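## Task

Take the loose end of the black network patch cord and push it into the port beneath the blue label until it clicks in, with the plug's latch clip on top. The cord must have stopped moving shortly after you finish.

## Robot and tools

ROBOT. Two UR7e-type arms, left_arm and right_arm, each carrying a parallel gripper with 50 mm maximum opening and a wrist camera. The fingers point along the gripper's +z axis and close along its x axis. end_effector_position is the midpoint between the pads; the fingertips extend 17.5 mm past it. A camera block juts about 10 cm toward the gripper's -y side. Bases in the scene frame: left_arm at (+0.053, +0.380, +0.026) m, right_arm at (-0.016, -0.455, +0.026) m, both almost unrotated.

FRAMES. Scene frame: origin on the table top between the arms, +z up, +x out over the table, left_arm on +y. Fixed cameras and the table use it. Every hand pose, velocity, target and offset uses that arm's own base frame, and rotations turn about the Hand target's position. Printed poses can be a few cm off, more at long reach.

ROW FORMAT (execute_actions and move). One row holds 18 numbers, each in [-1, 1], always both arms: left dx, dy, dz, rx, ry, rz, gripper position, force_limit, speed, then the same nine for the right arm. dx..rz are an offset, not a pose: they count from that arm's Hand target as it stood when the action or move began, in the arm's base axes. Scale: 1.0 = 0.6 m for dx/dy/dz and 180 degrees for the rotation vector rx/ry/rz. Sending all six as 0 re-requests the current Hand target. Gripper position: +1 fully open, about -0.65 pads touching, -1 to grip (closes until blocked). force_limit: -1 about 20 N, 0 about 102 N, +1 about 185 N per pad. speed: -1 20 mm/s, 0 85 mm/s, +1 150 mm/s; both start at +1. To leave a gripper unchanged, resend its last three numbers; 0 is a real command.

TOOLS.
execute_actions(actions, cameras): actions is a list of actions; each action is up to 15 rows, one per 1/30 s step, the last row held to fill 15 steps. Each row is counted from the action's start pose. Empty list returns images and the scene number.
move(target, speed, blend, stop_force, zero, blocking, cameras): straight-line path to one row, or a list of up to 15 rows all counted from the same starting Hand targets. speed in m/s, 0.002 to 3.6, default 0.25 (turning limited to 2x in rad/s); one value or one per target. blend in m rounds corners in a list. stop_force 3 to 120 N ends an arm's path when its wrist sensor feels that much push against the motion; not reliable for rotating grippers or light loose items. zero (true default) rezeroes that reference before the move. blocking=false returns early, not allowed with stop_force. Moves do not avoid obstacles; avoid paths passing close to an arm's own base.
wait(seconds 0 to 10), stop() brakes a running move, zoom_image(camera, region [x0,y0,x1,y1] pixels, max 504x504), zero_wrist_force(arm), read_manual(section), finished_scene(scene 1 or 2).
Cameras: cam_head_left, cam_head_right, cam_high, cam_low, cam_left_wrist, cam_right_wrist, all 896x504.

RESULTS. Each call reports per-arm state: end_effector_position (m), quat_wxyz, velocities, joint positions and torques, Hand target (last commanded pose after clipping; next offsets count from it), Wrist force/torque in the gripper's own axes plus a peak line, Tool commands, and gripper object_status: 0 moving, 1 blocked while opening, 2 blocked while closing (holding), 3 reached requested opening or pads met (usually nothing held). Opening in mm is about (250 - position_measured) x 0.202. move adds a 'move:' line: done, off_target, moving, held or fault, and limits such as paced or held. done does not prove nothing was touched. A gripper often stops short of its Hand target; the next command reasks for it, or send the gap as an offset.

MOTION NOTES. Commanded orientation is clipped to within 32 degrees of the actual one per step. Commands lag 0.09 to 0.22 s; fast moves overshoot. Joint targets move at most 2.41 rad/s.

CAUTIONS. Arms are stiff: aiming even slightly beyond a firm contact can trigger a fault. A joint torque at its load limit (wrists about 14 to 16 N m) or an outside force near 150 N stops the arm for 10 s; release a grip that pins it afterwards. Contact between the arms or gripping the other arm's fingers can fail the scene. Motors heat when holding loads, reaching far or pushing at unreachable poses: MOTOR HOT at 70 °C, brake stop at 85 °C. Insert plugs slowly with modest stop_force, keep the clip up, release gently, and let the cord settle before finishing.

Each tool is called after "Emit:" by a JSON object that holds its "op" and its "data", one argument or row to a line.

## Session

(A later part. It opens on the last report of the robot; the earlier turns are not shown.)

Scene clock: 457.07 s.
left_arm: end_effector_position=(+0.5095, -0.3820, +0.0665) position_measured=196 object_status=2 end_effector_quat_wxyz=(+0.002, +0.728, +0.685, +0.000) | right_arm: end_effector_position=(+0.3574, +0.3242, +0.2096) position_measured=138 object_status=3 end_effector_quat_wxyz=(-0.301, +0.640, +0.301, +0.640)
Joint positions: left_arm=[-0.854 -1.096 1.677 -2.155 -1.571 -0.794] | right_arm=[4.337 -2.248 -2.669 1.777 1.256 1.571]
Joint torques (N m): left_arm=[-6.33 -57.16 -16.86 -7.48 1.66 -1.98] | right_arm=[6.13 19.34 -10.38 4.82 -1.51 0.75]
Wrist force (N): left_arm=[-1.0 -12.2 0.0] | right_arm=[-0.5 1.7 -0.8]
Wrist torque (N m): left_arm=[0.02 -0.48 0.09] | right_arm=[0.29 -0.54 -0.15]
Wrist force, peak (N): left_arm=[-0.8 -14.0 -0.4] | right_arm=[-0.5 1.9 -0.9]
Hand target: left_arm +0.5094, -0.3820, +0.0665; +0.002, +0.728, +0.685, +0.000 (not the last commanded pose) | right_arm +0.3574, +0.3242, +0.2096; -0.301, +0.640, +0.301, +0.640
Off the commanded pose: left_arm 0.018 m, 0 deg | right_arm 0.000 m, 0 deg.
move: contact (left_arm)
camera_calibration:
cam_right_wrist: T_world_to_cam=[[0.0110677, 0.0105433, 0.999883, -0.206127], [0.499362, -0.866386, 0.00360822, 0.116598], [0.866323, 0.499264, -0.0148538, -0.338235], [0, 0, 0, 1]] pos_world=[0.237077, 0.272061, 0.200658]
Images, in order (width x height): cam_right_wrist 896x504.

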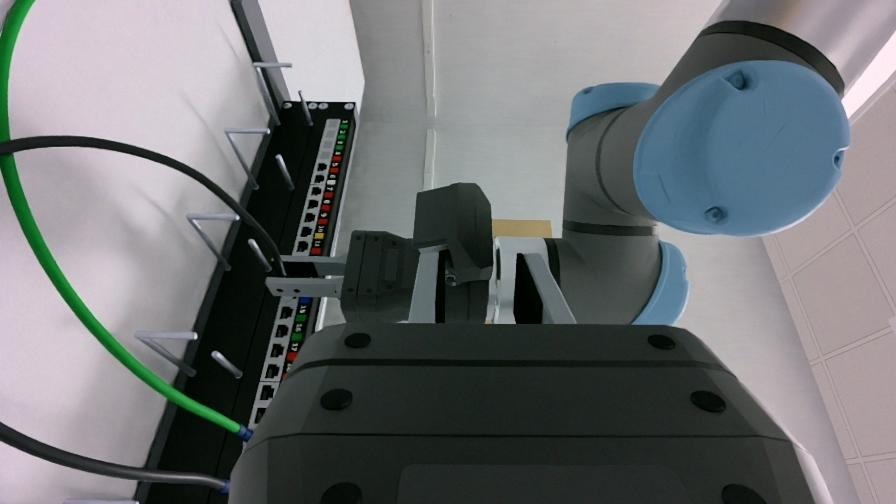

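Emit:
{"op": "move", "data": {
  "target": [-0.0175,0.001,0,0,0,0,-1,-0.2,-0.5,0,0,0,0,0,0,0.1,-0.5,-0.5],
  "speed": 0.02
}}

Emit:
{"op": "move", "data": {
  "target": [
    [0,0,0,0,0,0,-1,-0.2,-0.5,0.104,-0.207,0.1,-0.47,0.189,0.154,1,-0.5,-0.5],
    [0,0,0,0,0,0,-1,-0.2,-0.5,0.2127,-0.152,-0.149,-0.47,0.189,0.154,1,-0.5,-0.5]
  ],
  "speed": 0.2,
  "blend": 0.03,
  "cameras": ["all"]
}}

Scene clock: 473.23 s.
left_arm: end_effector_position=(+0.4991, -0.3814, +0.0665) position_measured=196 object_status=2 end_effector_quat_wxyz=(+0.002, +0.728, +0.685, +0.000) | right_arm: end_effector_position=(+0.3574, +0.3242, +0.2096) position_measured=138 object_status=3 end_effector_quat_wxyz=(-0.301, +0.640, +0.301, +0.640)
Joint positions: left_arm=[-0.866 -1.114 1.704 -2.165 -1.571 -0.806] | right_arm=[4.337 -2.248 -2.669 1.777 1.256 1.571]
Joint torques (N m): left_arm=[-12.37 -59.23 -12.25 -5.63 2.18 -1.99] | right_arm=[6.25 20.05 -10.62 4.75 -1.56 0.81]
Wrist force (N): left_arm=[2.3 0.7 -1.3] | right_arm=[-0.7 1.5 -0.8]
Wrist torque (N m): left_arm=[0.20 -0.45 0.03] | right_arm=[0.26 -0.51 -0.15]
Wrist force, peak (N): left_arm=[-0.9 -12.5 0.0] | right_arm=[-0.7 1.9 -0.8]
Hand target: left_arm +0.4989, -0.3814, +0.0665; +0.002, +0.728, +0.685, +0.000 | right_arm +0.3574, +0.3242, +0.2096; -0.301, +0.640, +0.301, +0.640
Off the commanded pose: left_arm 0.000 m, 0 deg | right_arm 0.000 m, 0 deg.
move: done

Scene clock: 478.97 s.
left_arm: end_effector_position=(+0.4989, -0.3814, +0.0665) position_measured=196 object_status=2 end_effector_quat_wxyz=(+0.002, +0.728, +0.685, +0.000) | right_arm: end_effector_position=(+0.4850, +0.2329, +0.1204) position_measured=3 object_status=3 end_effector_quat_wxyz=(+0.000, +0.733, +0.681, +0.000)
Joint positions: left_arm=[-0.867 -1.114 1.705 -2.165 -1.57 -0.806] | right_arm=[3.839 -1.77 -1.906 -1.037 1.572 0.771]
Joint torques (N m): left_arm=[-12.44 -59.67 -13.57 -5.54 1.95 -1.91] | right_arm=[-6.88 25.85 32.49 6.6 1.69 -1.09]
Wrist force (N): left_arm=[2.0 0.5 -1.4] | right_arm=[0.0 -0.1 0.1]
Wrist torque (N m): left_arm=[0.18 -0.41 0.03] | right_arm=[-0.02 0.00 0.04]
Wrist force, peak (N): left_arm=[2.6 0.7 -1.6] | right_arm=[-0.6 2.7 -0.8]
Hand target: left_arm +0.4989, -0.3814, +0.0665; +0.002, +0.728, +0.685, +0.000 | right_arm +0.4851, +0.2330, +0.1202; +0.000, +0.733, +0.681, +0.000
Off the commanded pose: left_arm 0.000 m, 0 deg | right_arm 0.000 m, 0 deg.
move: done
camera_calibration:
cam_left_wrist: T_world_to_cam=[[0.0781884, 0.996936, -0.00226799, 0.348879], [0.932979, -0.0723702, 0.352579, -0.50305], [0.351335, -0.0296836, -0.935779, 0.00450351], [0, 0, 0, 1]] pos_world=[0.440475, -0.384082, 0.182371]
cam_right_wrist: T_world_to_cam=[[0.0751832, 0.997054, -0.0152154, -0.256117], [0.934781, -0.0651587, 0.349196, -0.465159], [0.347176, -0.0404767, -0.936926, 0.0839735], [0, 0, 0, 1]] pos_world=[0.424924, 0.228452, 0.237212]

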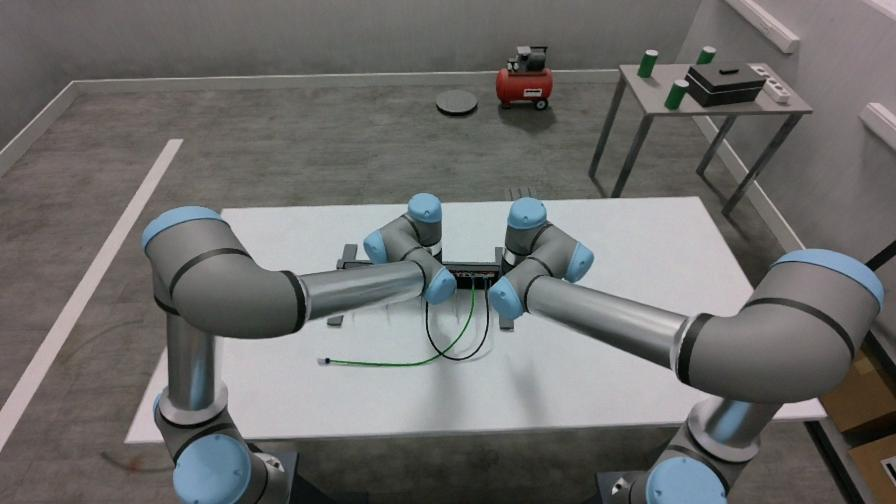

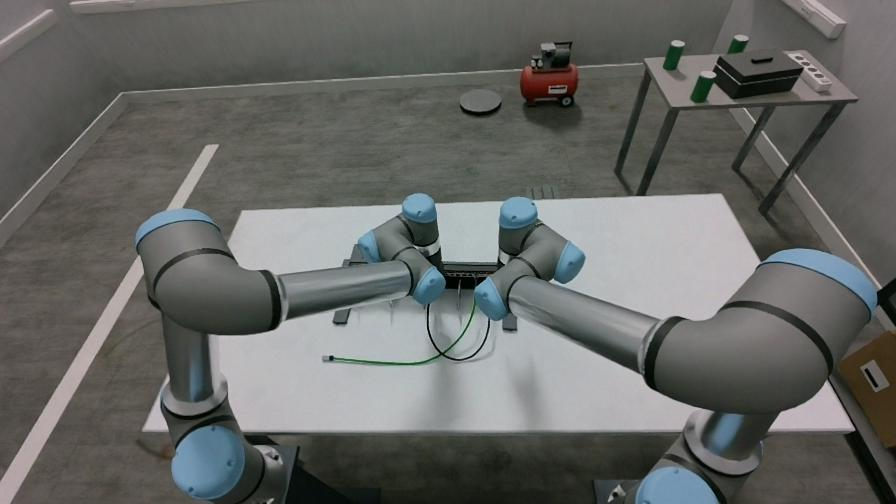

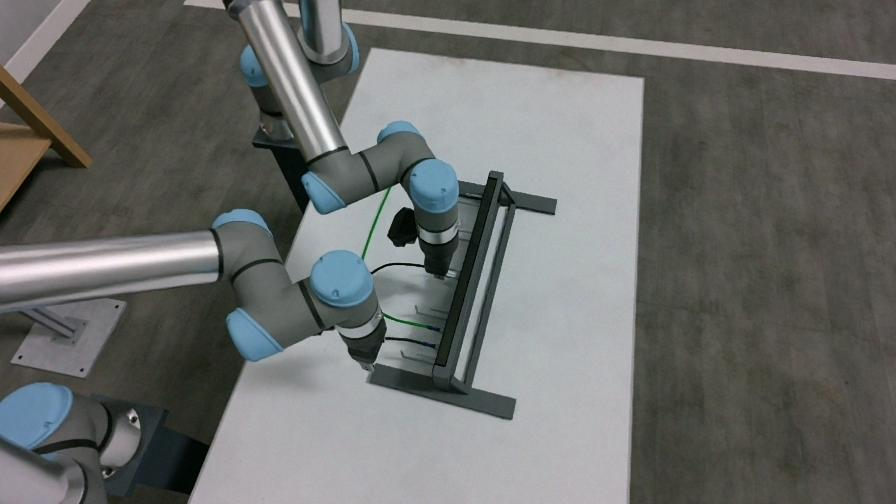

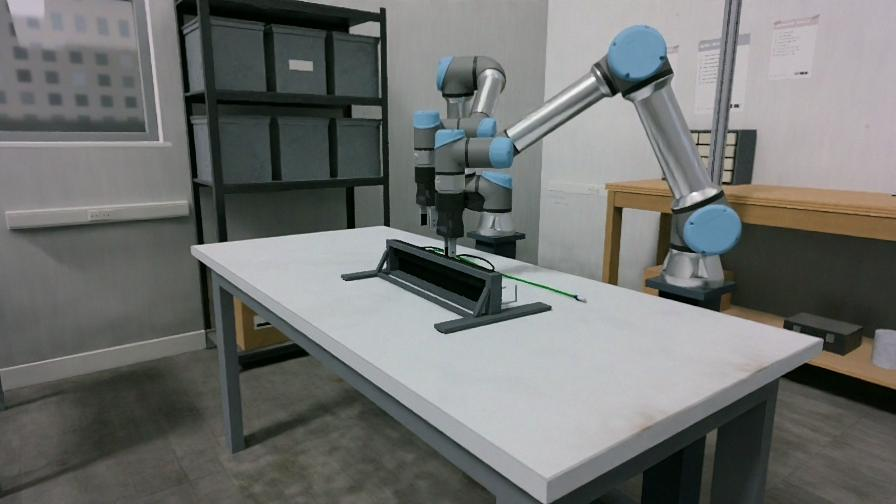

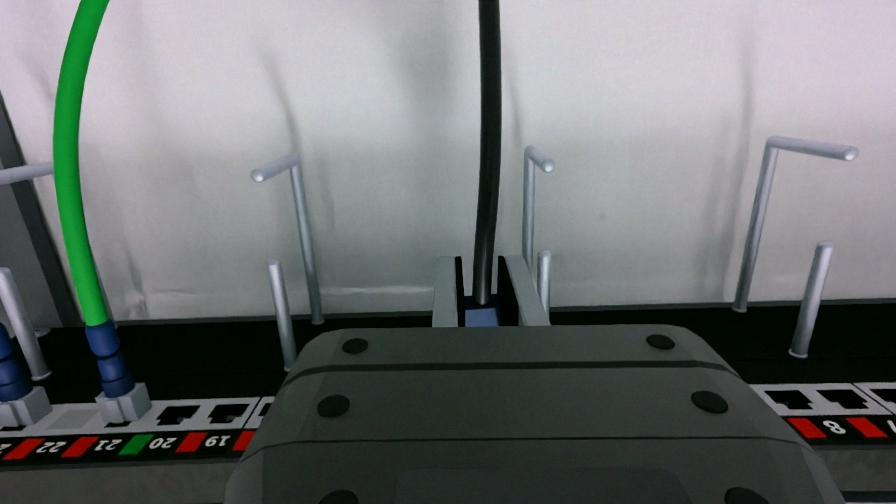

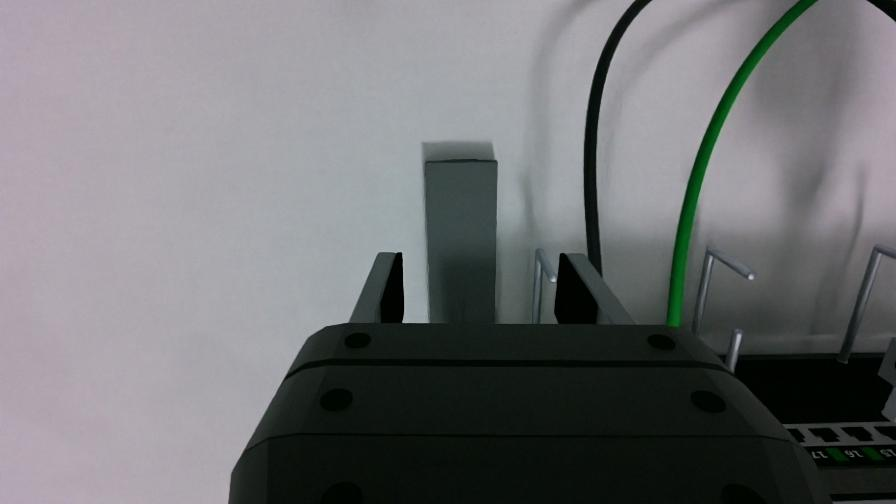

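Emit:
{"op": "move", "data": {
  "target": [
    [0,0,0,0,0,0,-1,-0.2,-0.5,-0.0083,-0.0073,-0.1507,0,0,0,1,-0.5,-0.5],
    [0,0,0,0,0,0,-1,-0.2,-0.5,-0.0083,-0.0073,-0.203,0,0,0,1,-0.5,-0.5]
  ],
  "speed": [0.1,0.03],
  "stop_force": 8,
  "cameras": ["cam_right_wrist"]
}}

Scene clock: 492.17 s.
left_arm: end_effector_position=(+0.4989, -0.3814, +0.0665) position_measured=196 object_status=2 end_effector_quat_wxyz=(+0.002, +0.728, +0.685, +0.000) | right_arm: end_effector_position=(+0.4801, +0.2286, -0.0016) position_measured=3 object_status=3 end_effector_quat_wxyz=(+0.000, +0.733, +0.681, +0.000)
Joint positions: left_arm=[-0.867 -1.114 1.705 -2.165 -1.57 -0.806] | right_arm=[3.839 -1.958 -2.048 -0.706 1.572 0.771]
Joint torques (N m): left_arm=[-12.08 -59.38 -13.97 -5.37 1.89 -2.01] | right_arm=[-7.52 28.52 10.39 6.62 -1.87 -1.19]
Wrist force (N): left_arm=[2.3 0.6 -1.3] | right_arm=[0.1 -0.1 0.0]
Wrist torque (N m): left_arm=[0.20 -0.45 0.03] | right_arm=[-0.04 -0.02 0.05]
Wrist force, peak (N): left_arm=[2.4 0.6 -1.8] | right_arm=[0.1 0.3 -0.9]
Hand target: left_arm +0.4989, -0.3814, +0.0665; +0.002, +0.728, +0.685, +0.000 | right_arm +0.4801, +0.2286, -0.0016; +0.000, +0.733, +0.681, +0.000
Off the commanded pose: left_arm 0.000 m, 0 deg | right_arm 0.000 m, 0 deg.
move: done
camera_calibration:
cam_right_wrist: T_world_to_cam=[[0.0751832, 0.997054, -0.0152154, -0.253216], [0.934781, -0.0651587, 0.349196, -0.418298], [0.347176, -0.0404767, -0.936926, -0.0287147], [0, 0, 0, 1]] pos_world=[0.420024, 0.224052, 0.115312]
Images, in order (width x height): cam_right_wrist 896x504.

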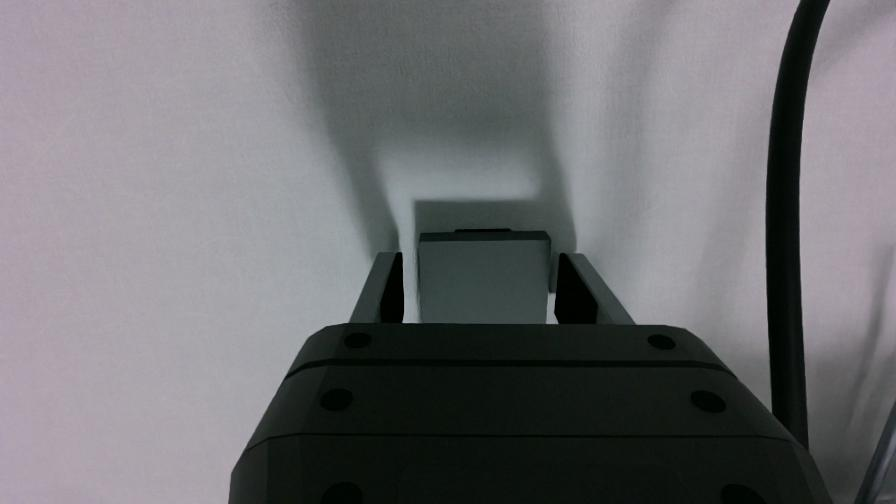

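Emit:
{"op": "move", "data": {
  "target": [
    [0,0,0,0,0,0,-1,-0.2,-0.5,0,0.002,-0.003,0,0,0,1,-0.5,-0.5],
    [0,0,0,0,0,0,-1,-0.2,-0.5,0,0.002,-0.003,0,0,0,-1,0,-1]
  ],
  "speed": 0.03,
  "cameras": ["cam_right_wrist","cam_left_wrist"]
}}

Scene clock: 500.50 s.
left_arm: end_effector_position=(+0.4989, -0.3814, +0.0665) position_measured=196 object_status=2 end_effector_quat_wxyz=(+0.002, +0.728, +0.685, +0.000) | right_arm: end_effector_position=(+0.4801, +0.2298, -0.0034) position_measured=59 object_status=2 end_effector_quat_wxyz=(+0.000, +0.733, +0.681, +0.000)
Joint positions: left_arm=[-0.867 -1.114 1.705 -2.165 -1.57 -0.806] | right_arm=[3.841 -1.963 -2.048 -0.702 1.572 0.773]
Joint torques (N m): left_arm=[-11.31 -59.5 -14.55 -5.4 2 -1.95] | right_arm=[7.41 28.85 26.57 6.68 -1.76 0.92]
Wrist force (N): left_arm=[2.1 0.6 -1.6] | right_arm=[-2.4 -1.5 -0.7]
Wrist torque (N m): left_arm=[0.20 -0.42 0.03] | right_arm=[-0.05 -0.11 -0.50]
Wrist force, peak (N): left_arm=[2.4 0.6 -1.7] | right_arm=[-2.7 -1.2 -0.8]
Hand target: left_arm +0.4989, -0.3814, +0.0665; +0.002, +0.728, +0.685, +0.000 | right_arm +0.4801, +0.2298, -0.0034; +0.000, +0.733, +0.681, +0.000
Off the commanded pose: left_arm 0.000 m, 0 deg | right_arm 0.000 m, 0 deg.
move: done
camera_calibration:
cam_left_wrist: T_world_to_cam=[[0.0781884, 0.996936, -0.00226799, 0.348879], [0.932979, -0.0723702, 0.352579, -0.50305], [0.351335, -0.0296836, -0.935779, 0.00450351], [0, 0, 0, 1]] pos_world=[0.440475, -0.384082, 0.182371]
cam_right_wrist: T_world_to_cam=[[0.0751832, 0.997054, -0.0152154, -0.25444], [0.934781, -0.0651587, 0.349196, -0.417591], [0.347176, -0.0404767, -0.936926, -0.0303526], [0, 0, 0, 1]] pos_world=[0.420024, 0.225252, 0.113512]
Images, in order (width x height): cam_left_wrist 896x504, cam_right_wrist 896x504.

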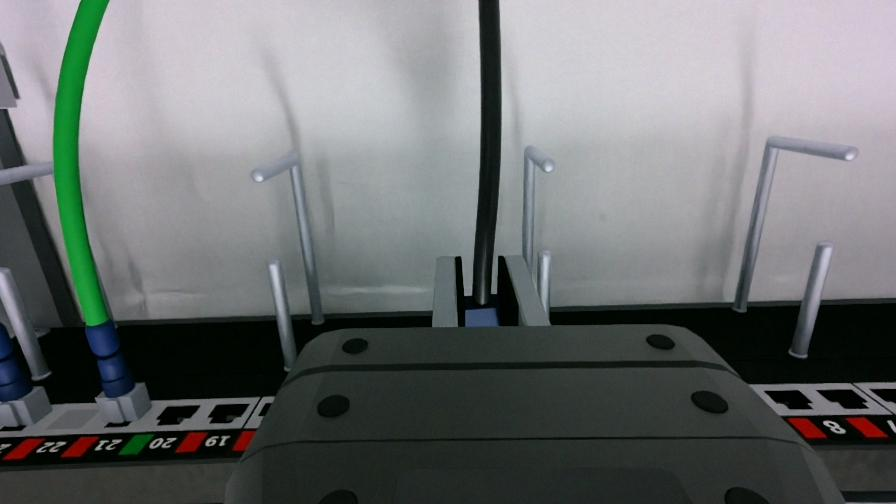

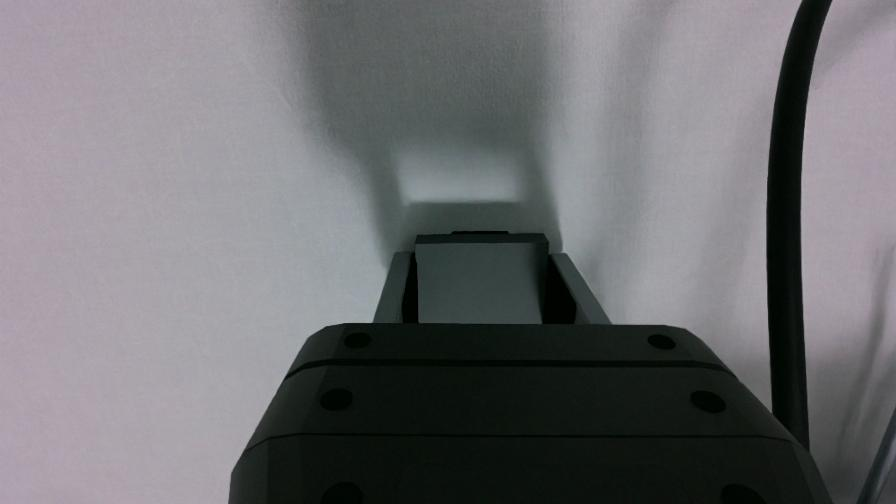

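Emit:
{"op": "move", "data": {
  "target": [0.0299,-0.0018,-0.0005,0,0,0,-1,-0.2,-0.5,0,0,0,0,0,0,-1,0,-1],
  "speed": 0.01,
  "stop_force": 20,
  "cameras": ["cam_left_wrist"]
}}

Scene clock: 507.00 s.
left_arm: end_effector_position=(+0.5093, -0.3820, +0.0663) position_measured=196 object_status=2 end_effector_quat_wxyz=(+0.001, +0.728, +0.685, +0.000) | right_arm: end_effector_position=(+0.4801, +0.2298, -0.0034) position_measured=59 object_status=2 end_effector_quat_wxyz=(+0.000, +0.733, +0.681, +0.000)
Joint positions: left_arm=[-0.855 -1.096 1.677 -2.155 -1.57 -0.794] | right_arm=[3.841 -1.963 -2.048 -0.702 1.572 0.773]
Joint torques (N m): left_arm=[-8.7 -60.44 -17.48 -7.6 2.03 -1.92] | right_arm=[3.6 33.16 20.27 -0.42 -1.71 0.92]
Wrist force (N): left_arm=[1.4 -11.3 -1.8] | right_arm=[2.2 3.4 4.6]
Wrist torque (N m): left_arm=[-0.12 -0.37 0.10] | right_arm=[0.04 0.09 -0.47]
Wrist force, peak (N): left_arm=[2.3 -21.0 -1.0] | right_arm=[2.5 5.0 4.5]
Hand target: left_arm +0.5093, -0.3820, +0.0663; +0.001, +0.728, +0.685, +0.000 (not the last commanded pose) | right_arm +0.4801, +0.2298, -0.0034; +0.000, +0.733, +0.681, +0.000
Off the commanded pose: left_arm 0.008 m, 0 deg | right_arm 0.000 m, 0 deg.
move: contact (left_arm)
camera_calibration:
cam_left_wrist: T_world_to_cam=[[0.0782492, 0.996932, -0.00214658, 0.348712], [0.933019, -0.0724738, 0.352453, -0.512768], [0.351216, -0.029582, -0.935827, 0.000742829], [0, 0, 0, 1]] pos_world=[0.450875, -0.384782, 0.18217]
Images, in order (width x height): cam_left_wrist 896x504.

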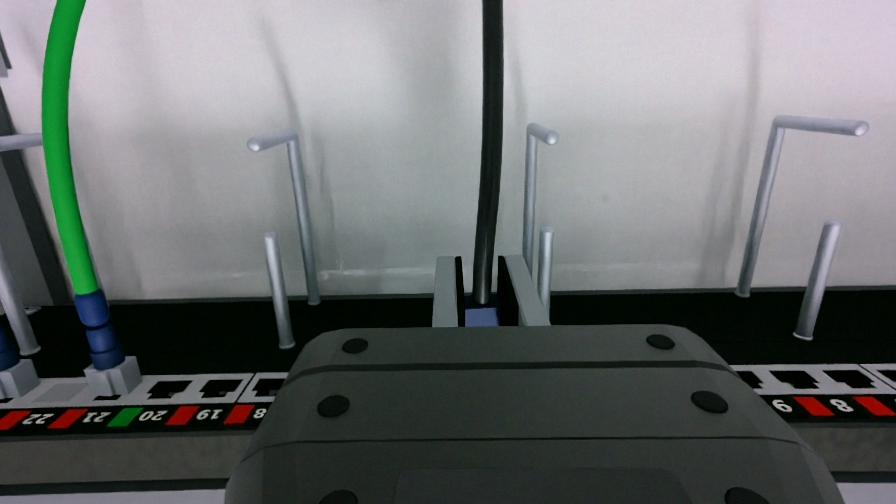

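Emit:
{"op": "move", "data": {
  "target": [
    [0.0003,0.0013,0,0,0,0,-1,-0.2,-0.5,0,0,0,0,0,0,-1,0,-1],
    [0.0003,0.0013,-0.0005,0,0,0,-1,-0.2,-0.5,0,0,0,0,0,0,-1,0,-1],
    [0.0003,-0.001,-0.0005,0,0,0,-1,-0.2,-0.5,0,0,0,0,0,0,-1,0,-1],
    [0.0003,-0.001,-0.001,0,0,0,-1,-0.2,-0.5,0,0,0,0,0,0,-1,0,-1],
    [0.0003,0.0013,-0.001,0,0,0,-1,-0.2,-0.5,0,0,0,0,0,0,-1,0,-1],
    [0.0003,0.0013,-0.0015,0,0,0,-1,-0.2,-0.5,0,0,0,0,0,0,-1,0,-1],
    [0.0003,-0.001,-0.0015,0,0,0,-1,-0.2,-0.5,0,0,0,0,0,0,-1,0,-1],
    [0.0003,-0.001,-0.002,0,0,0,-1,-0.2,-0.5,0,0,0,0,0,0,-1,0,-1],
    [0.0003,0.0013,-0.002,0,0,0,-1,-0.2,-0.5,0,0,0,0,0,0,-1,0,-1]
  ],
  "speed": 0.003,
  "stop_force": 10,
  "cameras": []
}}

Scene clock: 517.73 s.
left_arm: end_effector_position=(+0.5095, -0.3812, +0.0651) position_measured=196 object_status=2 end_effector_quat_wxyz=(+0.001, +0.728, +0.685, +0.000) | right_arm: end_effector_position=(+0.4801, +0.2298, -0.0034) position_measured=59 object_status=2 end_effector_quat_wxyz=(+0.000, +0.733, +0.681, +0.000)
Joint positions: left_arm=[-0.854 -1.095 1.68 -2.158 -1.57 -0.793] | right_arm=[3.841 -1.963 -2.048 -0.702 1.572 0.773]
Joint torques (N m): left_arm=[18.91 -57.88 -12.84 -5.21 0.93 2.35] | right_arm=[-3.47 38.08 16.31 0.05 -1.7 0.83]
Wrist force (N): left_arm=[-5.7 -10.1 -4.7] | right_arm=[5.2 4.6 5.4]
Wrist torque (N m): left_arm=[-0.10 -0.48 0.26] | right_arm=[0.04 0.09 -0.47]
Wrist force, peak (N): left_arm=[0.2 -13.9 -1.4] | right_arm=[5.4 4.8 5.3]
Hand target: left_arm +0.5095, -0.3812, +0.0651; +0.001, +0.728, +0.685, +0.000 | right_arm +0.4801, +0.2298, -0.0034; +0.000, +0.733, +0.681, +0.000
Off the commanded pose: left_arm 0.000 m, 0 deg | right_arm 0.000 m, 0 deg.
move: done
No camera images: "cameras" was empty.

Emit:
{"op": "move", "data": {
  "target": [0.0299,-0.0018,0,0,0,0,-1,-0.2,-0.5,0,0,0,0,0,0,-1,0,-1],
  "speed": 0.006,
  "stop_force": 20,
  "cameras": ["cam_high","cam_low"]
}}

Emit:
{"op": "zoom_image", "data": {
  "camera": "cam_high",
  "region": [380, 170, 520, 300]
}}

Scene clock: 523.97 s.
left_arm: end_effector_position=(+0.5205, -0.3819, +0.0651) position_measured=196 object_status=2 end_effector_quat_wxyz=(+0.001, +0.728, +0.685, +0.000) | right_arm: end_effector_position=(+0.4801, +0.2298, -0.0034) position_measured=59 object_status=2 end_effector_quat_wxyz=(+0.000, +0.733, +0.681, +0.000)
Joint positions: left_arm=[-0.841 -1.076 1.65 -2.147 -1.57 -0.78] | right_arm=[3.841 -1.963 -2.048 -0.702 1.572 0.773]
Joint torques (N m): left_arm=[2.1 -55.63 -14.38 -7.36 3.56 -2.86] | right_arm=[-3.7 41.75 16.14 1.28 -1.78 -0.2]
Wrist force (N): left_arm=[-9.8 -28.0 -9.9] | right_arm=[13.5 19.8 20.6]
Wrist torque (N m): left_arm=[-0.45 -0.48 0.32] | right_arm=[0.88 0.14 0.98]
Wrist force, peak (N): left_arm=[-10.5 -31.6 -10.3] | right_arm=[14.6 20.9 20.2]
Hand target: left_arm +0.5205, -0.3819, +0.0651; +0.001, +0.728, +0.685, +0.000 (not the last commanded pose) | right_arm +0.4801, +0.2298, -0.0034; +0.000, +0.733, +0.681, +0.000
Off the commanded pose: left_arm 0.007 m, 0 deg | right_arm 0.000 m, 0 deg.
move: contact (left_arm)
Images, in order (width x height): cam_high 896x504, cam_low 896x504.

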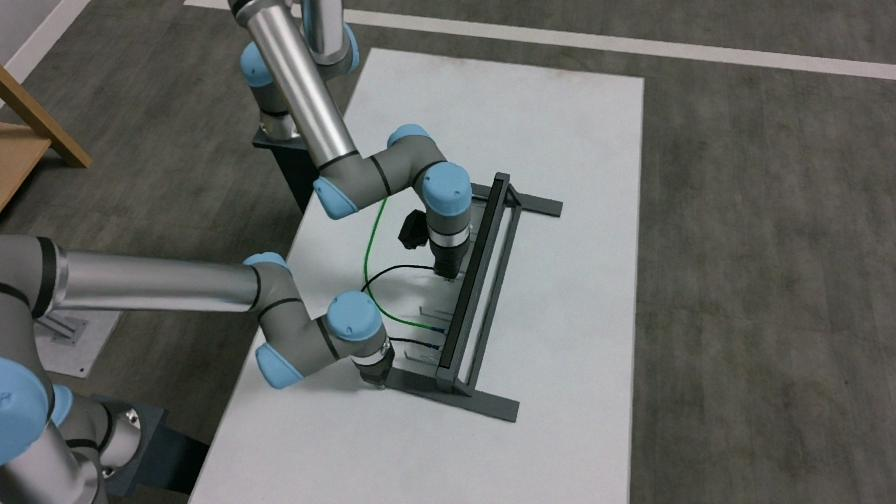

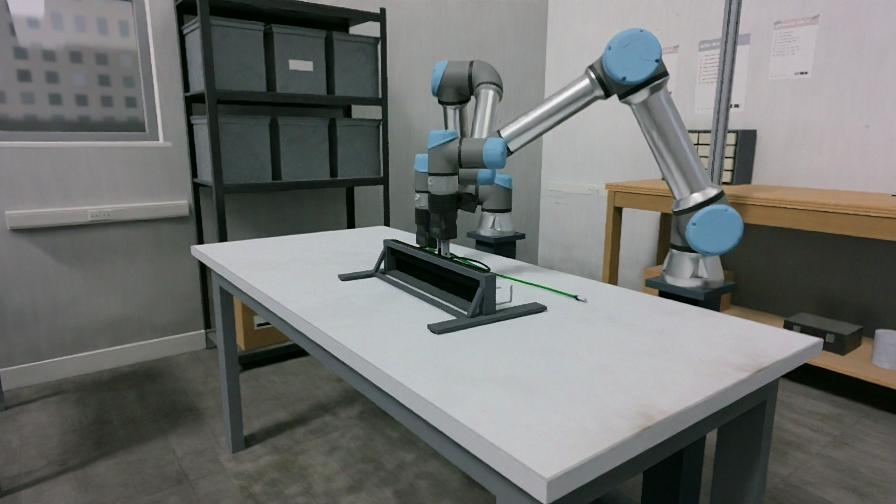

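Scaled by 3.600 from the camera's 896x504 image, which has a finer 1280x720 frame.

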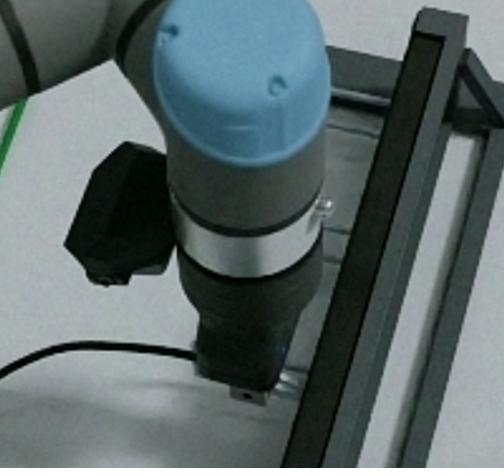

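Emit:
{"op": "move", "data": {
  "target": [
    [0,0,0,0,0,0,-1,-0.2,-0.5,0,0,0,0,0,0,1,0,-0.5],
    [0,0,0,0,0,0,-1,-0.2,-0.5,0,0,0.25,0,0,0,1,0,-0.5],
    [0,0,0,0,0,0,-1,-0.2,-0.5,-0.09,-0.05,0.46,0.47,-0.189,-0.154,1,0,-0.5],
    [0,0,0,0,0,0,-1,-0.2,-0.5,-0.1717,0.1573,0.355,0.47,-0.189,-0.154,1,0,-0.5]
  ],
  "speed": 0.2,
  "blend": [0,0.03,0.03,0],
  "cameras": ["cam_right_wrist","cam_high"]
}}

Emit:
{"op": "zoom_image", "data": {
  "camera": "cam_right_wrist",
  "region": [250, 230, 370, 330]
}}

Scene clock: 542.97 s.
left_arm: end_effector_position=(+0.5205, -0.3819, +0.0651) position_measured=196 object_status=2 end_effector_quat_wxyz=(+0.001, +0.728, +0.685, +0.000) | right_arm: end_effector_position=(+0.3771, +0.3241, +0.2096) position_measured=3 object_status=3 end_effector_quat_wxyz=(-0.301, +0.640, +0.301, +0.640)
Joint positions: left_arm=[-0.841 -1.076 1.65 -2.147 -1.57 -0.78] | right_arm=[4.245 -2.231 -2.62 1.709 1.347 1.571]
Joint torques (N m): left_arm=[3.74 -40.48 -27.42 -0.55 3.27 1.6] | right_arm=[6.59 19.78 5.81 5.91 -2.62 -0.48]
Wrist force (N): left_arm=[-5.4 -13.7 -4.6] | right_arm=[-0.9 2.5 -1.0]
Wrist torque (N m): left_arm=[-0.19 -0.43 0.21] | right_arm=[0.43 -0.48 -0.16]
Wrist force, peak (N): left_arm=[-9.6 -28.3 -10.4] | right_arm=[13.6 19.8 20.9]
Hand target: left_arm +0.5205, -0.3819, +0.0651; +0.001, +0.728, +0.685, +0.000 | right_arm +0.3771, +0.3242, +0.2096; -0.301, +0.640, +0.301, +0.640
Off the commanded pose: left_arm 0.000 m, 0 deg | right_arm 0.000 m, 0 deg.
move: done
camera_calibration:
cam_right_wrist: T_world_to_cam=[[0.0111527, 0.0105937, 0.999882, -0.206479], [0.499513, -0.866299, 0.00360679, 0.106749], [0.866234, 0.499414, -0.0149532, -0.355212], [0, 0, 0, 1]] pos_world=[0.256678, 0.272061, 0.200758]
Images, in order (width x height): cam_high 896x504, cam_right_wrist 896x504.

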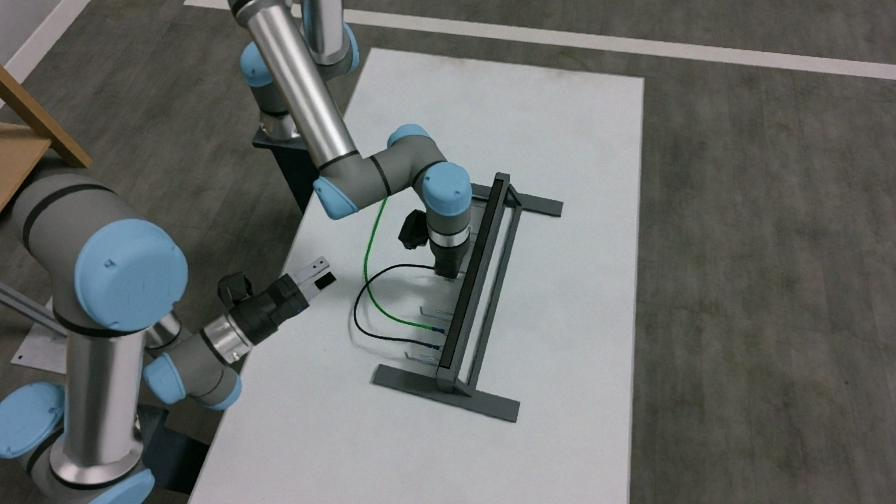

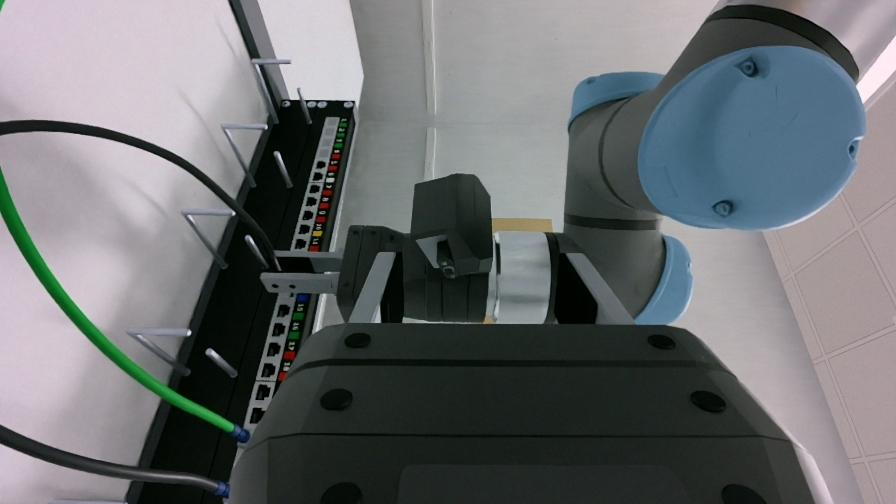

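Scaled by 4.200 from the camera's 896x504 image, which has a finer 1280x720 frame.

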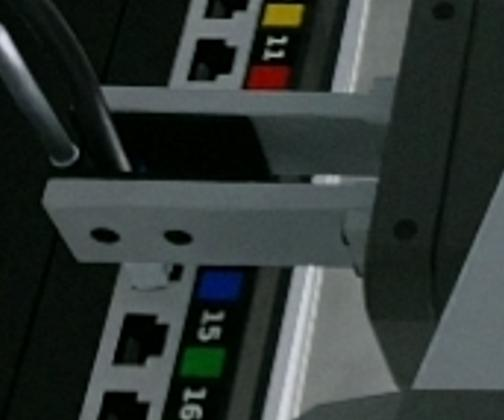

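Emit:
{"op": "zoom_image", "data": {
  "camera": "cam_right_wrist",
  "region": [274, 286, 304, 310]
}}

Emit:
{"op": "move", "data": {
  "target": [-0.033,0.002,0,0,0,0,-1,-0.2,-0.5,0,0,0,0,0,0,1,0,-0.5],
  "speed": 0.03,
  "cameras": ["cam_right_wrist","cam_left_wrist"]
}}

Emit:
{"op": "zoom_image", "data": {
  "camera": "cam_right_wrist",
  "region": [260, 270, 310, 310]
}}

Scaled by 16.800 from the camera's 896x504 image, which has a finer 1280x720 frame.

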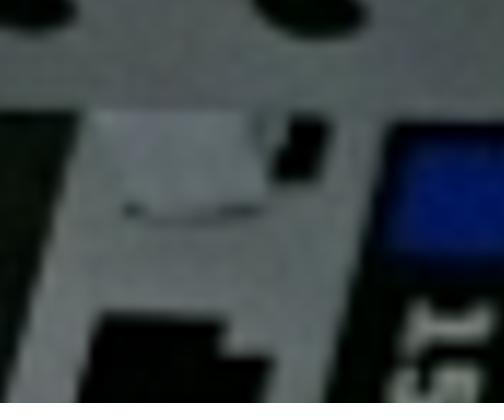

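Scene clock: 548.57 s.
left_arm: end_effector_position=(+0.5008, -0.3807, +0.0651) position_measured=196 object_status=2 end_effector_quat_wxyz=(+0.001, +0.728, +0.685, +0.000) | right_arm: end_effector_position=(+0.3771, +0.3242, +0.2096) position_measured=3 object_status=3 end_effector_quat_wxyz=(-0.301, +0.640, +0.301, +0.640)
Joint positions: left_arm=[-0.864 -1.11 1.703 -2.167 -1.57 -0.803] | right_arm=[4.246 -2.231 -2.62 1.71 1.347 1.571]
Joint torques (N m): left_arm=[-10.59 -60.46 -13.76 -5.44 -0.75 -2.53] | right_arm=[7.03 20.65 4.15 5.93 -2.4 -0.52]
Wrist force (N): left_arm=[2.1 0.5 -1.6] | right_arm=[-0.7 2.4 -1.0]
Wrist torque (N m): left_arm=[0.18 -0.43 0.11] | right_arm=[0.42 -0.51 -0.16]
Wrist force, peak (N): left_arm=[-5.5 -14.1 -4.5] | right_arm=[-0.9 2.6 -1.0]
Hand target: left_arm +0.5007, -0.3807, +0.0651; +0.001, +0.728, +0.685, +0.000 | right_arm +0.3771, +0.3242, +0.2096; -0.301, +0.640, +0.301, +0.640
Off the commanded pose: left_arm 0.000 m, 0 deg | right_arm 0.000 m, 0 deg.
move: done
camera_calibration:
cam_left_wrist: T_world_to_cam=[[0.0782492, 0.996932, -0.00214658, 0.348079], [0.933019, -0.0724738, 0.352453, -0.50432], [0.351216, -0.029582, -0.935827, 0.00264363], [0, 0, 0, 1]] pos_world=[0.442375, -0.383482, 0.18097]
cam_right_wrist: T_world_to_cam=[[0.0110677, 0.0105433, 0.999883, -0.206444], [0.499362, -0.866386, 0.00360822, 0.10681], [0.866323, 0.499264, -0.0148538, -0.355214], [0, 0, 0, 1]] pos_world=[0.256677, 0.272061, 0.200758]
Images, in order (width x height): cam_left_wrist 896x504, cam_right_wrist 896x504.

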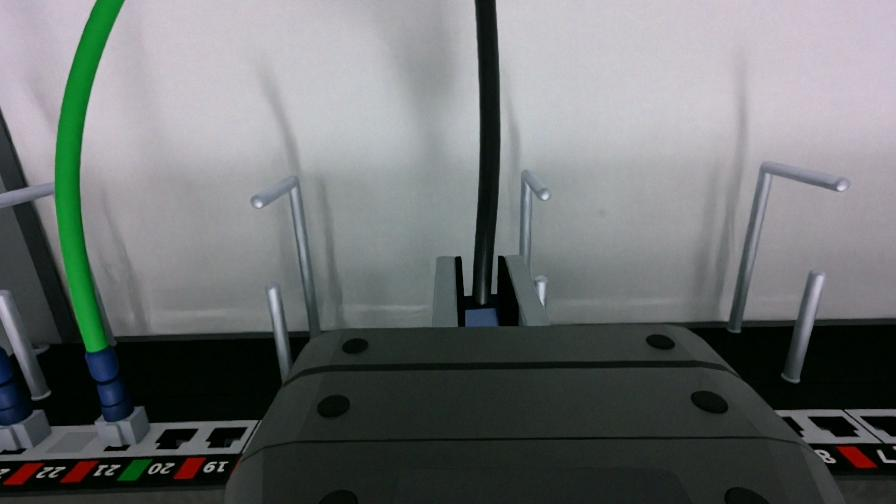

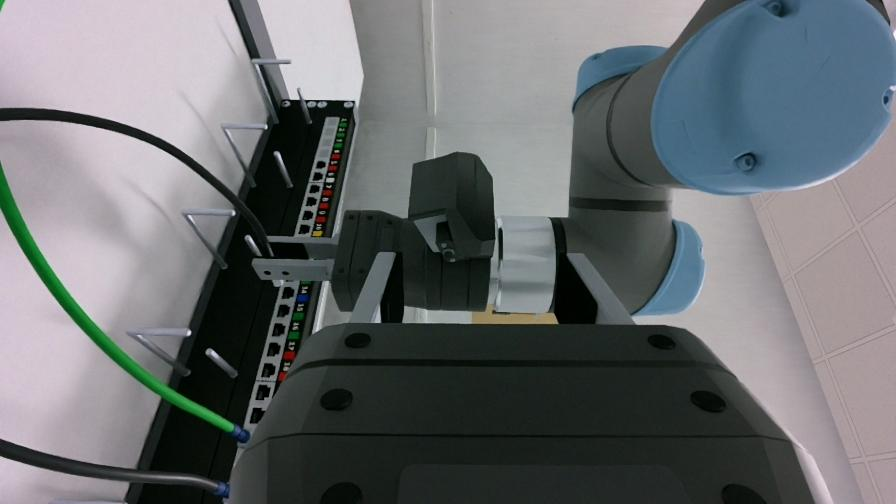

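Scaled by 10.080 from the camera's 896x504 image, which has a finer 1280x720 frame.

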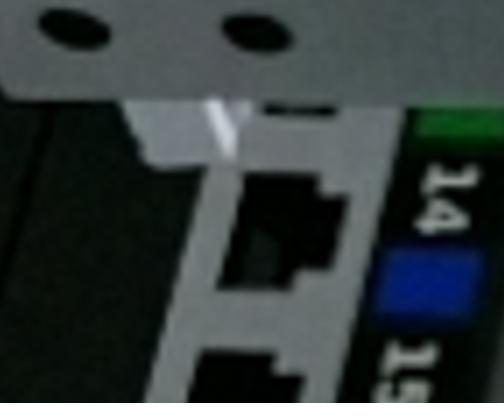

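Emit:
{"op": "move", "data": {
  "target": [
    [-0.06,0,0.06,0,0,0,-1,-0.2,-0.5,0,0,0,0,0,0,1,0,-0.5],
    [-0.151,-0.019,0.12,0,0,-0.311,-1,-0.2,-0.5,0,0,0,0,0,0,1,0,-0.5]
  ],
  "speed": 0.15,
  "blend": 0.02,
  "cameras": ["cam_right_wrist"]
}}

Emit:
{"op": "zoom_image", "data": {
  "camera": "cam_right_wrist",
  "region": [260, 180, 400, 320]
}}

Scene clock: 573.70 s.
left_arm: end_effector_position=(+0.4101, -0.3921, +0.1371) position_measured=196 object_status=2 end_effector_quat_wxyz=(+0.001, +0.965, +0.264, -0.001) | right_arm: end_effector_position=(+0.3771, +0.3242, +0.2096) position_measured=3 object_status=3 end_effector_quat_wxyz=(-0.301, +0.640, +0.301, +0.640)
Joint positions: left_arm=[-0.999 -1.328 1.802 -2.047 -1.573 0.038] | right_arm=[4.246 -2.231 -2.62 1.71 1.347 1.571]
Joint torques (N m): left_arm=[-12.52 -50.89 -14.41 -0.17 -1.75 2.84] | right_arm=[6.33 20.73 -2.32 5.69 -2.36 -0.35]
Wrist force (N): left_arm=[2.3 0.3 -1.6] | right_arm=[-0.6 2.3 -1.0]
Wrist torque (N m): left_arm=[0.12 -0.47 -0.02] | right_arm=[0.40 -0.52 -0.16]
Wrist force, peak (N): left_arm=[2.6 0.5 -1.4] | right_arm=[-0.9 2.6 -1.2]
Hand target: left_arm +0.4101, -0.3921, +0.1371; +0.001, +0.965, +0.263, -0.001 | right_arm +0.3771, +0.3242, +0.2096; -0.301, +0.640, +0.301, +0.640
Off the commanded pose: left_arm 0.000 m, 0 deg | right_arm 0.000 m, 0 deg.
move: done
camera_calibration:
cam_right_wrist: T_world_to_cam=[[0.0110677, 0.0105433, 0.999883, -0.206344], [0.499362, -0.866386, 0.00360822, 0.106811], [0.866323, 0.499264, -0.0148538, -0.355215], [0, 0, 0, 1]] pos_world=[0.256677, 0.272061, 0.200658]
Images, in order (width x height): cam_right_wrist 896x504.

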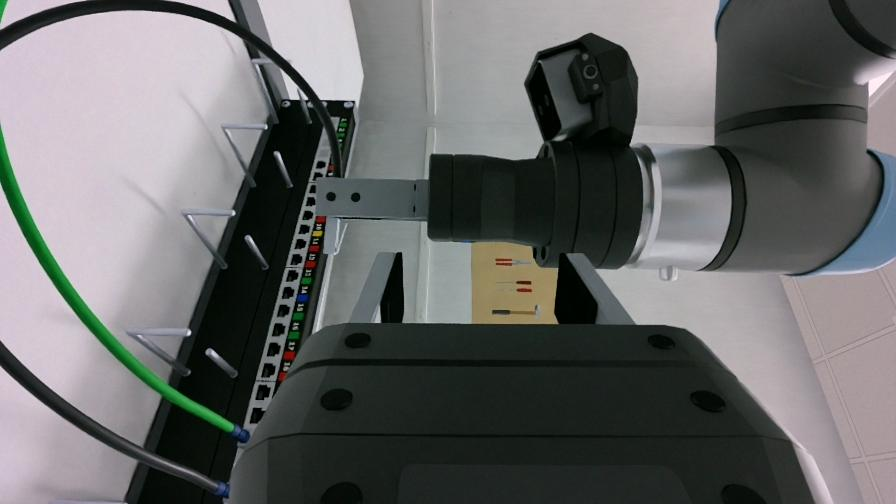

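Scaled by 3.600 from the camera's 896x504 image, which has a finer 1280x720 frame.

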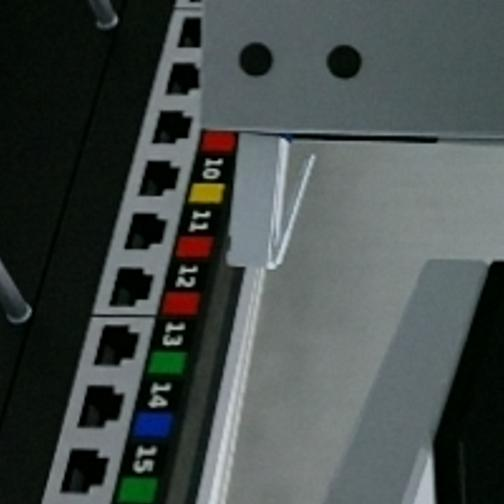

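Emit:
{"op": "move", "data": {
  "target": [
    [0.09,0.0193,-0.04,0,0,0.311,-1,-0.2,-0.5,0,0,0,0,0,0,1,0,-0.5]
  ],
  "speed": 0.15
}}

Emit:
{"op": "move", "data": {
  "target": [
    [0.0498,0.0007,-0.0793,-0.001,-0.0167,0,-1,-0.2,-0.5,0,0,0,0,0,0,1,0,-0.5],
    [0.0798,-0.0013,-0.0827,-0.001,-0.0167,0,-1,-0.2,-0.5,0,0,0,0,0,0,1,0,-0.5]
  ],
  "speed": 0.05,
  "cameras": ["cam_right_wrist","cam_left_wrist"]
}}

Emit:
{"op": "zoom_image", "data": {
  "camera": "cam_right_wrist",
  "region": [260, 280, 310, 320]
}}

Scene clock: 592.50 s.
left_arm: end_effector_position=(+0.4640, -0.3805, +0.1131) position_measured=196 object_status=2 end_effector_quat_wxyz=(+0.001, +0.728, +0.685, +0.000) | right_arm: end_effector_position=(+0.3771, +0.3242, +0.2096) position_measured=3 object_status=3 end_effector_quat_wxyz=(-0.301, +0.640, +0.301, +0.640)
Joint positions: left_arm=[-0.911 -1.23 1.739 -2.083 -1.57 -0.85] | right_arm=[4.246 -2.231 -2.62 1.71 1.347 1.571]
Joint torques (N m): left_arm=[11.74 -28.23 -29.5 -5.68 1.81 -2.42] | right_arm=[6.97 20.49 -1.28 5.77 -2.29 -0.17]
Wrist force (N): left_arm=[2.2 0.5 -1.3] | right_arm=[-0.8 2.4 -0.9]
Wrist torque (N m): left_arm=[0.16 -0.45 0.10] | right_arm=[0.41 -0.49 -0.16]
Wrist force, peak (N): left_arm=[2.4 0.6 -1.5] | right_arm=[-0.9 2.6 -1.0]
Hand target: left_arm +0.4641, -0.3805, +0.1131; +0.001, +0.728, +0.685, +0.000 | right_arm +0.3771, +0.3242, +0.2096; -0.301, +0.640, +0.301, +0.640
Off the commanded pose: left_arm 0.000 m, 0 deg | right_arm 0.000 m, 0 deg.
move: done

Scene clock: 594.83 s.
left_arm: end_effector_position=(+0.5118, -0.3812, +0.0635) position_measured=196 object_status=2 end_effector_quat_wxyz=(+0.021, +0.728, +0.685, +0.018) | right_arm: end_effector_position=(+0.3771, +0.3242, +0.2096) position_measured=3 object_status=3 end_effector_quat_wxyz=(-0.301, +0.640, +0.301, +0.640)
Joint positions: left_arm=[-0.867 -1.106 1.715 -2.219 -1.532 -0.805] | right_arm=[4.246 -2.231 -2.62 1.71 1.347 1.571]
Joint torques (N m): left_arm=[13.34 -31.88 -29.6 -0.13 -1.84 2.56] | right_arm=[6.53 20.66 -2.53 5.59 -2.25 -0.29]
Wrist force (N): left_arm=[2.2 0.5 -1.2] | right_arm=[-0.9 2.3 -0.9]
Wrist torque (N m): left_arm=[0.18 -0.45 0.00] | right_arm=[0.39 -0.48 -0.16]
Wrist force, peak (N): left_arm=[2.7 0.7 -1.6] | right_arm=[-0.8 2.7 -1.0]
Hand target: left_arm +0.5119, -0.3813, +0.0635; +0.021, +0.728, +0.685, +0.018 | right_arm +0.3771, +0.3242, +0.2096; -0.301, +0.640, +0.301, +0.640
Off the commanded pose: left_arm 0.000 m, 0 deg | right_arm 0.000 m, 0 deg.
move: done
camera_calibration:
cam_left_wrist: T_world_to_cam=[[0.0783045, 0.996929, -0.00116574, 0.347684], [0.913224, -0.0712607, 0.401179, -0.506602], [0.399864, -0.0324787, -0.915999, -0.0299338], [0, 0, 0, 1]] pos_world=[0.447385, -0.383689, 0.176224]
cam_right_wrist: T_world_to_cam=[[0.0110677, 0.0105433, 0.999883, -0.206344], [0.499362, -0.866386, 0.00360822, 0.106811], [0.866323, 0.499264, -0.0148538, -0.355215], [0, 0, 0, 1]] pos_world=[0.256677, 0.272061, 0.200658]
Images, in order (width x height): cam_left_wrist 896x504, cam_right_wrist 896x504.

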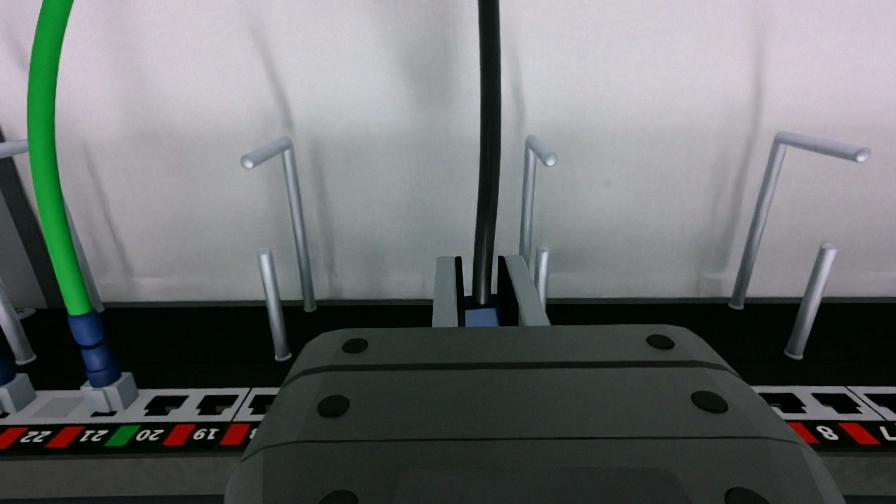

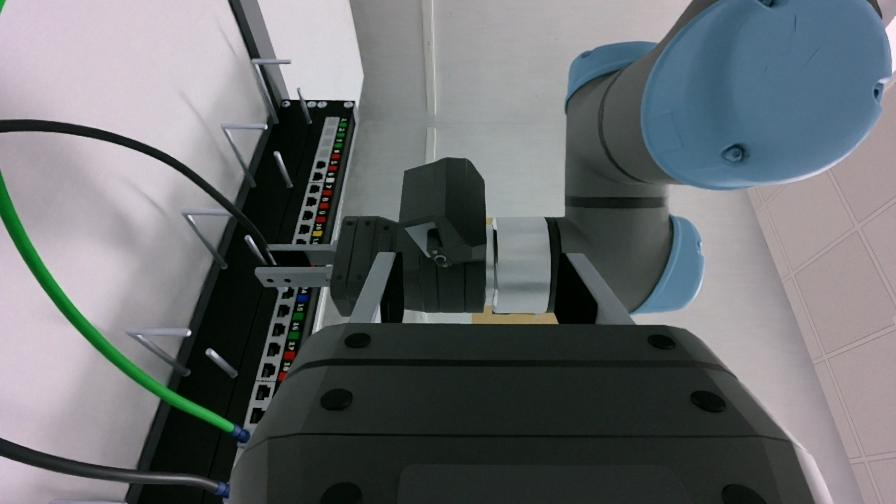

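Scaled by 10.080 from the camera's 896x504 image, which has a finer 1280x720 frame.

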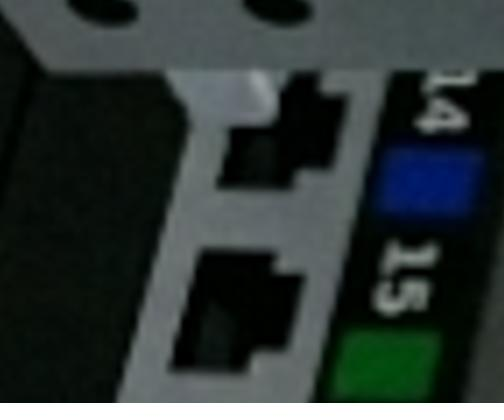

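Emit:
{"op": "move", "data": {
  "target": [0.0108,-0.0018,-0.0012,0,0,0,-1,-0.2,-0.5,0,0,0,0,0,0,1,0,-0.5],
  "speed": 0.01,
  "stop_force": 6,
  "cameras": ["cam_right_wrist"]
}}

Emit:
{"op": "zoom_image", "data": {
  "camera": "cam_right_wrist",
  "region": [264, 280, 304, 312]
}}

Scene clock: 602.37 s.
left_arm: end_effector_position=(+0.5184, -0.3823, +0.0628) position_measured=196 object_status=2 end_effector_quat_wxyz=(+0.021, +0.728, +0.685, +0.018) | right_arm: end_effector_position=(+0.3771, +0.3242, +0.2096) position_measured=3 object_status=3 end_effector_quat_wxyz=(-0.301, +0.640, +0.301, +0.640)
Joint positions: left_arm=[-0.86 -1.094 1.697 -2.214 -1.533 -0.798] | right_arm=[4.246 -2.231 -2.62 1.71 1.347 1.571]
Joint torques (N m): left_arm=[12.93 -32.98 -27.9 -0.26 -1.79 2.45] | right_arm=[6.18 20.43 -1.6 5.72 -2.31 -0.28]
Wrist force (N): left_arm=[2.1 0.4 -1.3] | right_arm=[-0.6 2.2 -1.0]
Wrist torque (N m): left_arm=[0.17 -0.41 0.01] | right_arm=[0.38 -0.52 -0.16]
Wrist force, peak (N): left_arm=[2.4 0.4 -1.8] | right_arm=[-0.8 2.7 -1.1]
Hand target: left_arm +0.5184, -0.3823, +0.0628; +0.021, +0.728, +0.685, +0.018 | right_arm +0.3771, +0.3242, +0.2096; -0.301, +0.640, +0.301, +0.640
Off the commanded pose: left_arm 0.000 m, 0 deg | right_arm 0.000 m, 0 deg.
move: done
camera_calibration:
cam_right_wrist: T_world_to_cam=[[0.0110677, 0.0105433, 0.999883, -0.206344], [0.499362, -0.866386, 0.00360822, 0.106811], [0.866323, 0.499264, -0.0148538, -0.355215], [0, 0, 0, 1]] pos_world=[0.256677, 0.272061, 0.200658]
Images, in order (width x height): cam_right_wrist 896x504.

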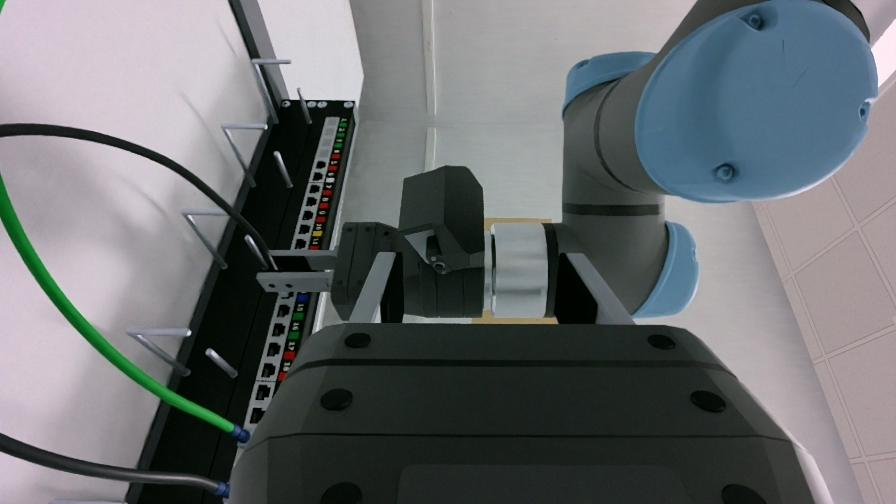

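Scaled by 12.600 from the camera's 896x504 image, which has a finer 1280x720 frame.

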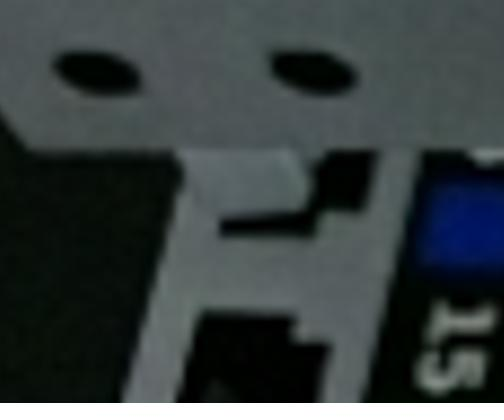

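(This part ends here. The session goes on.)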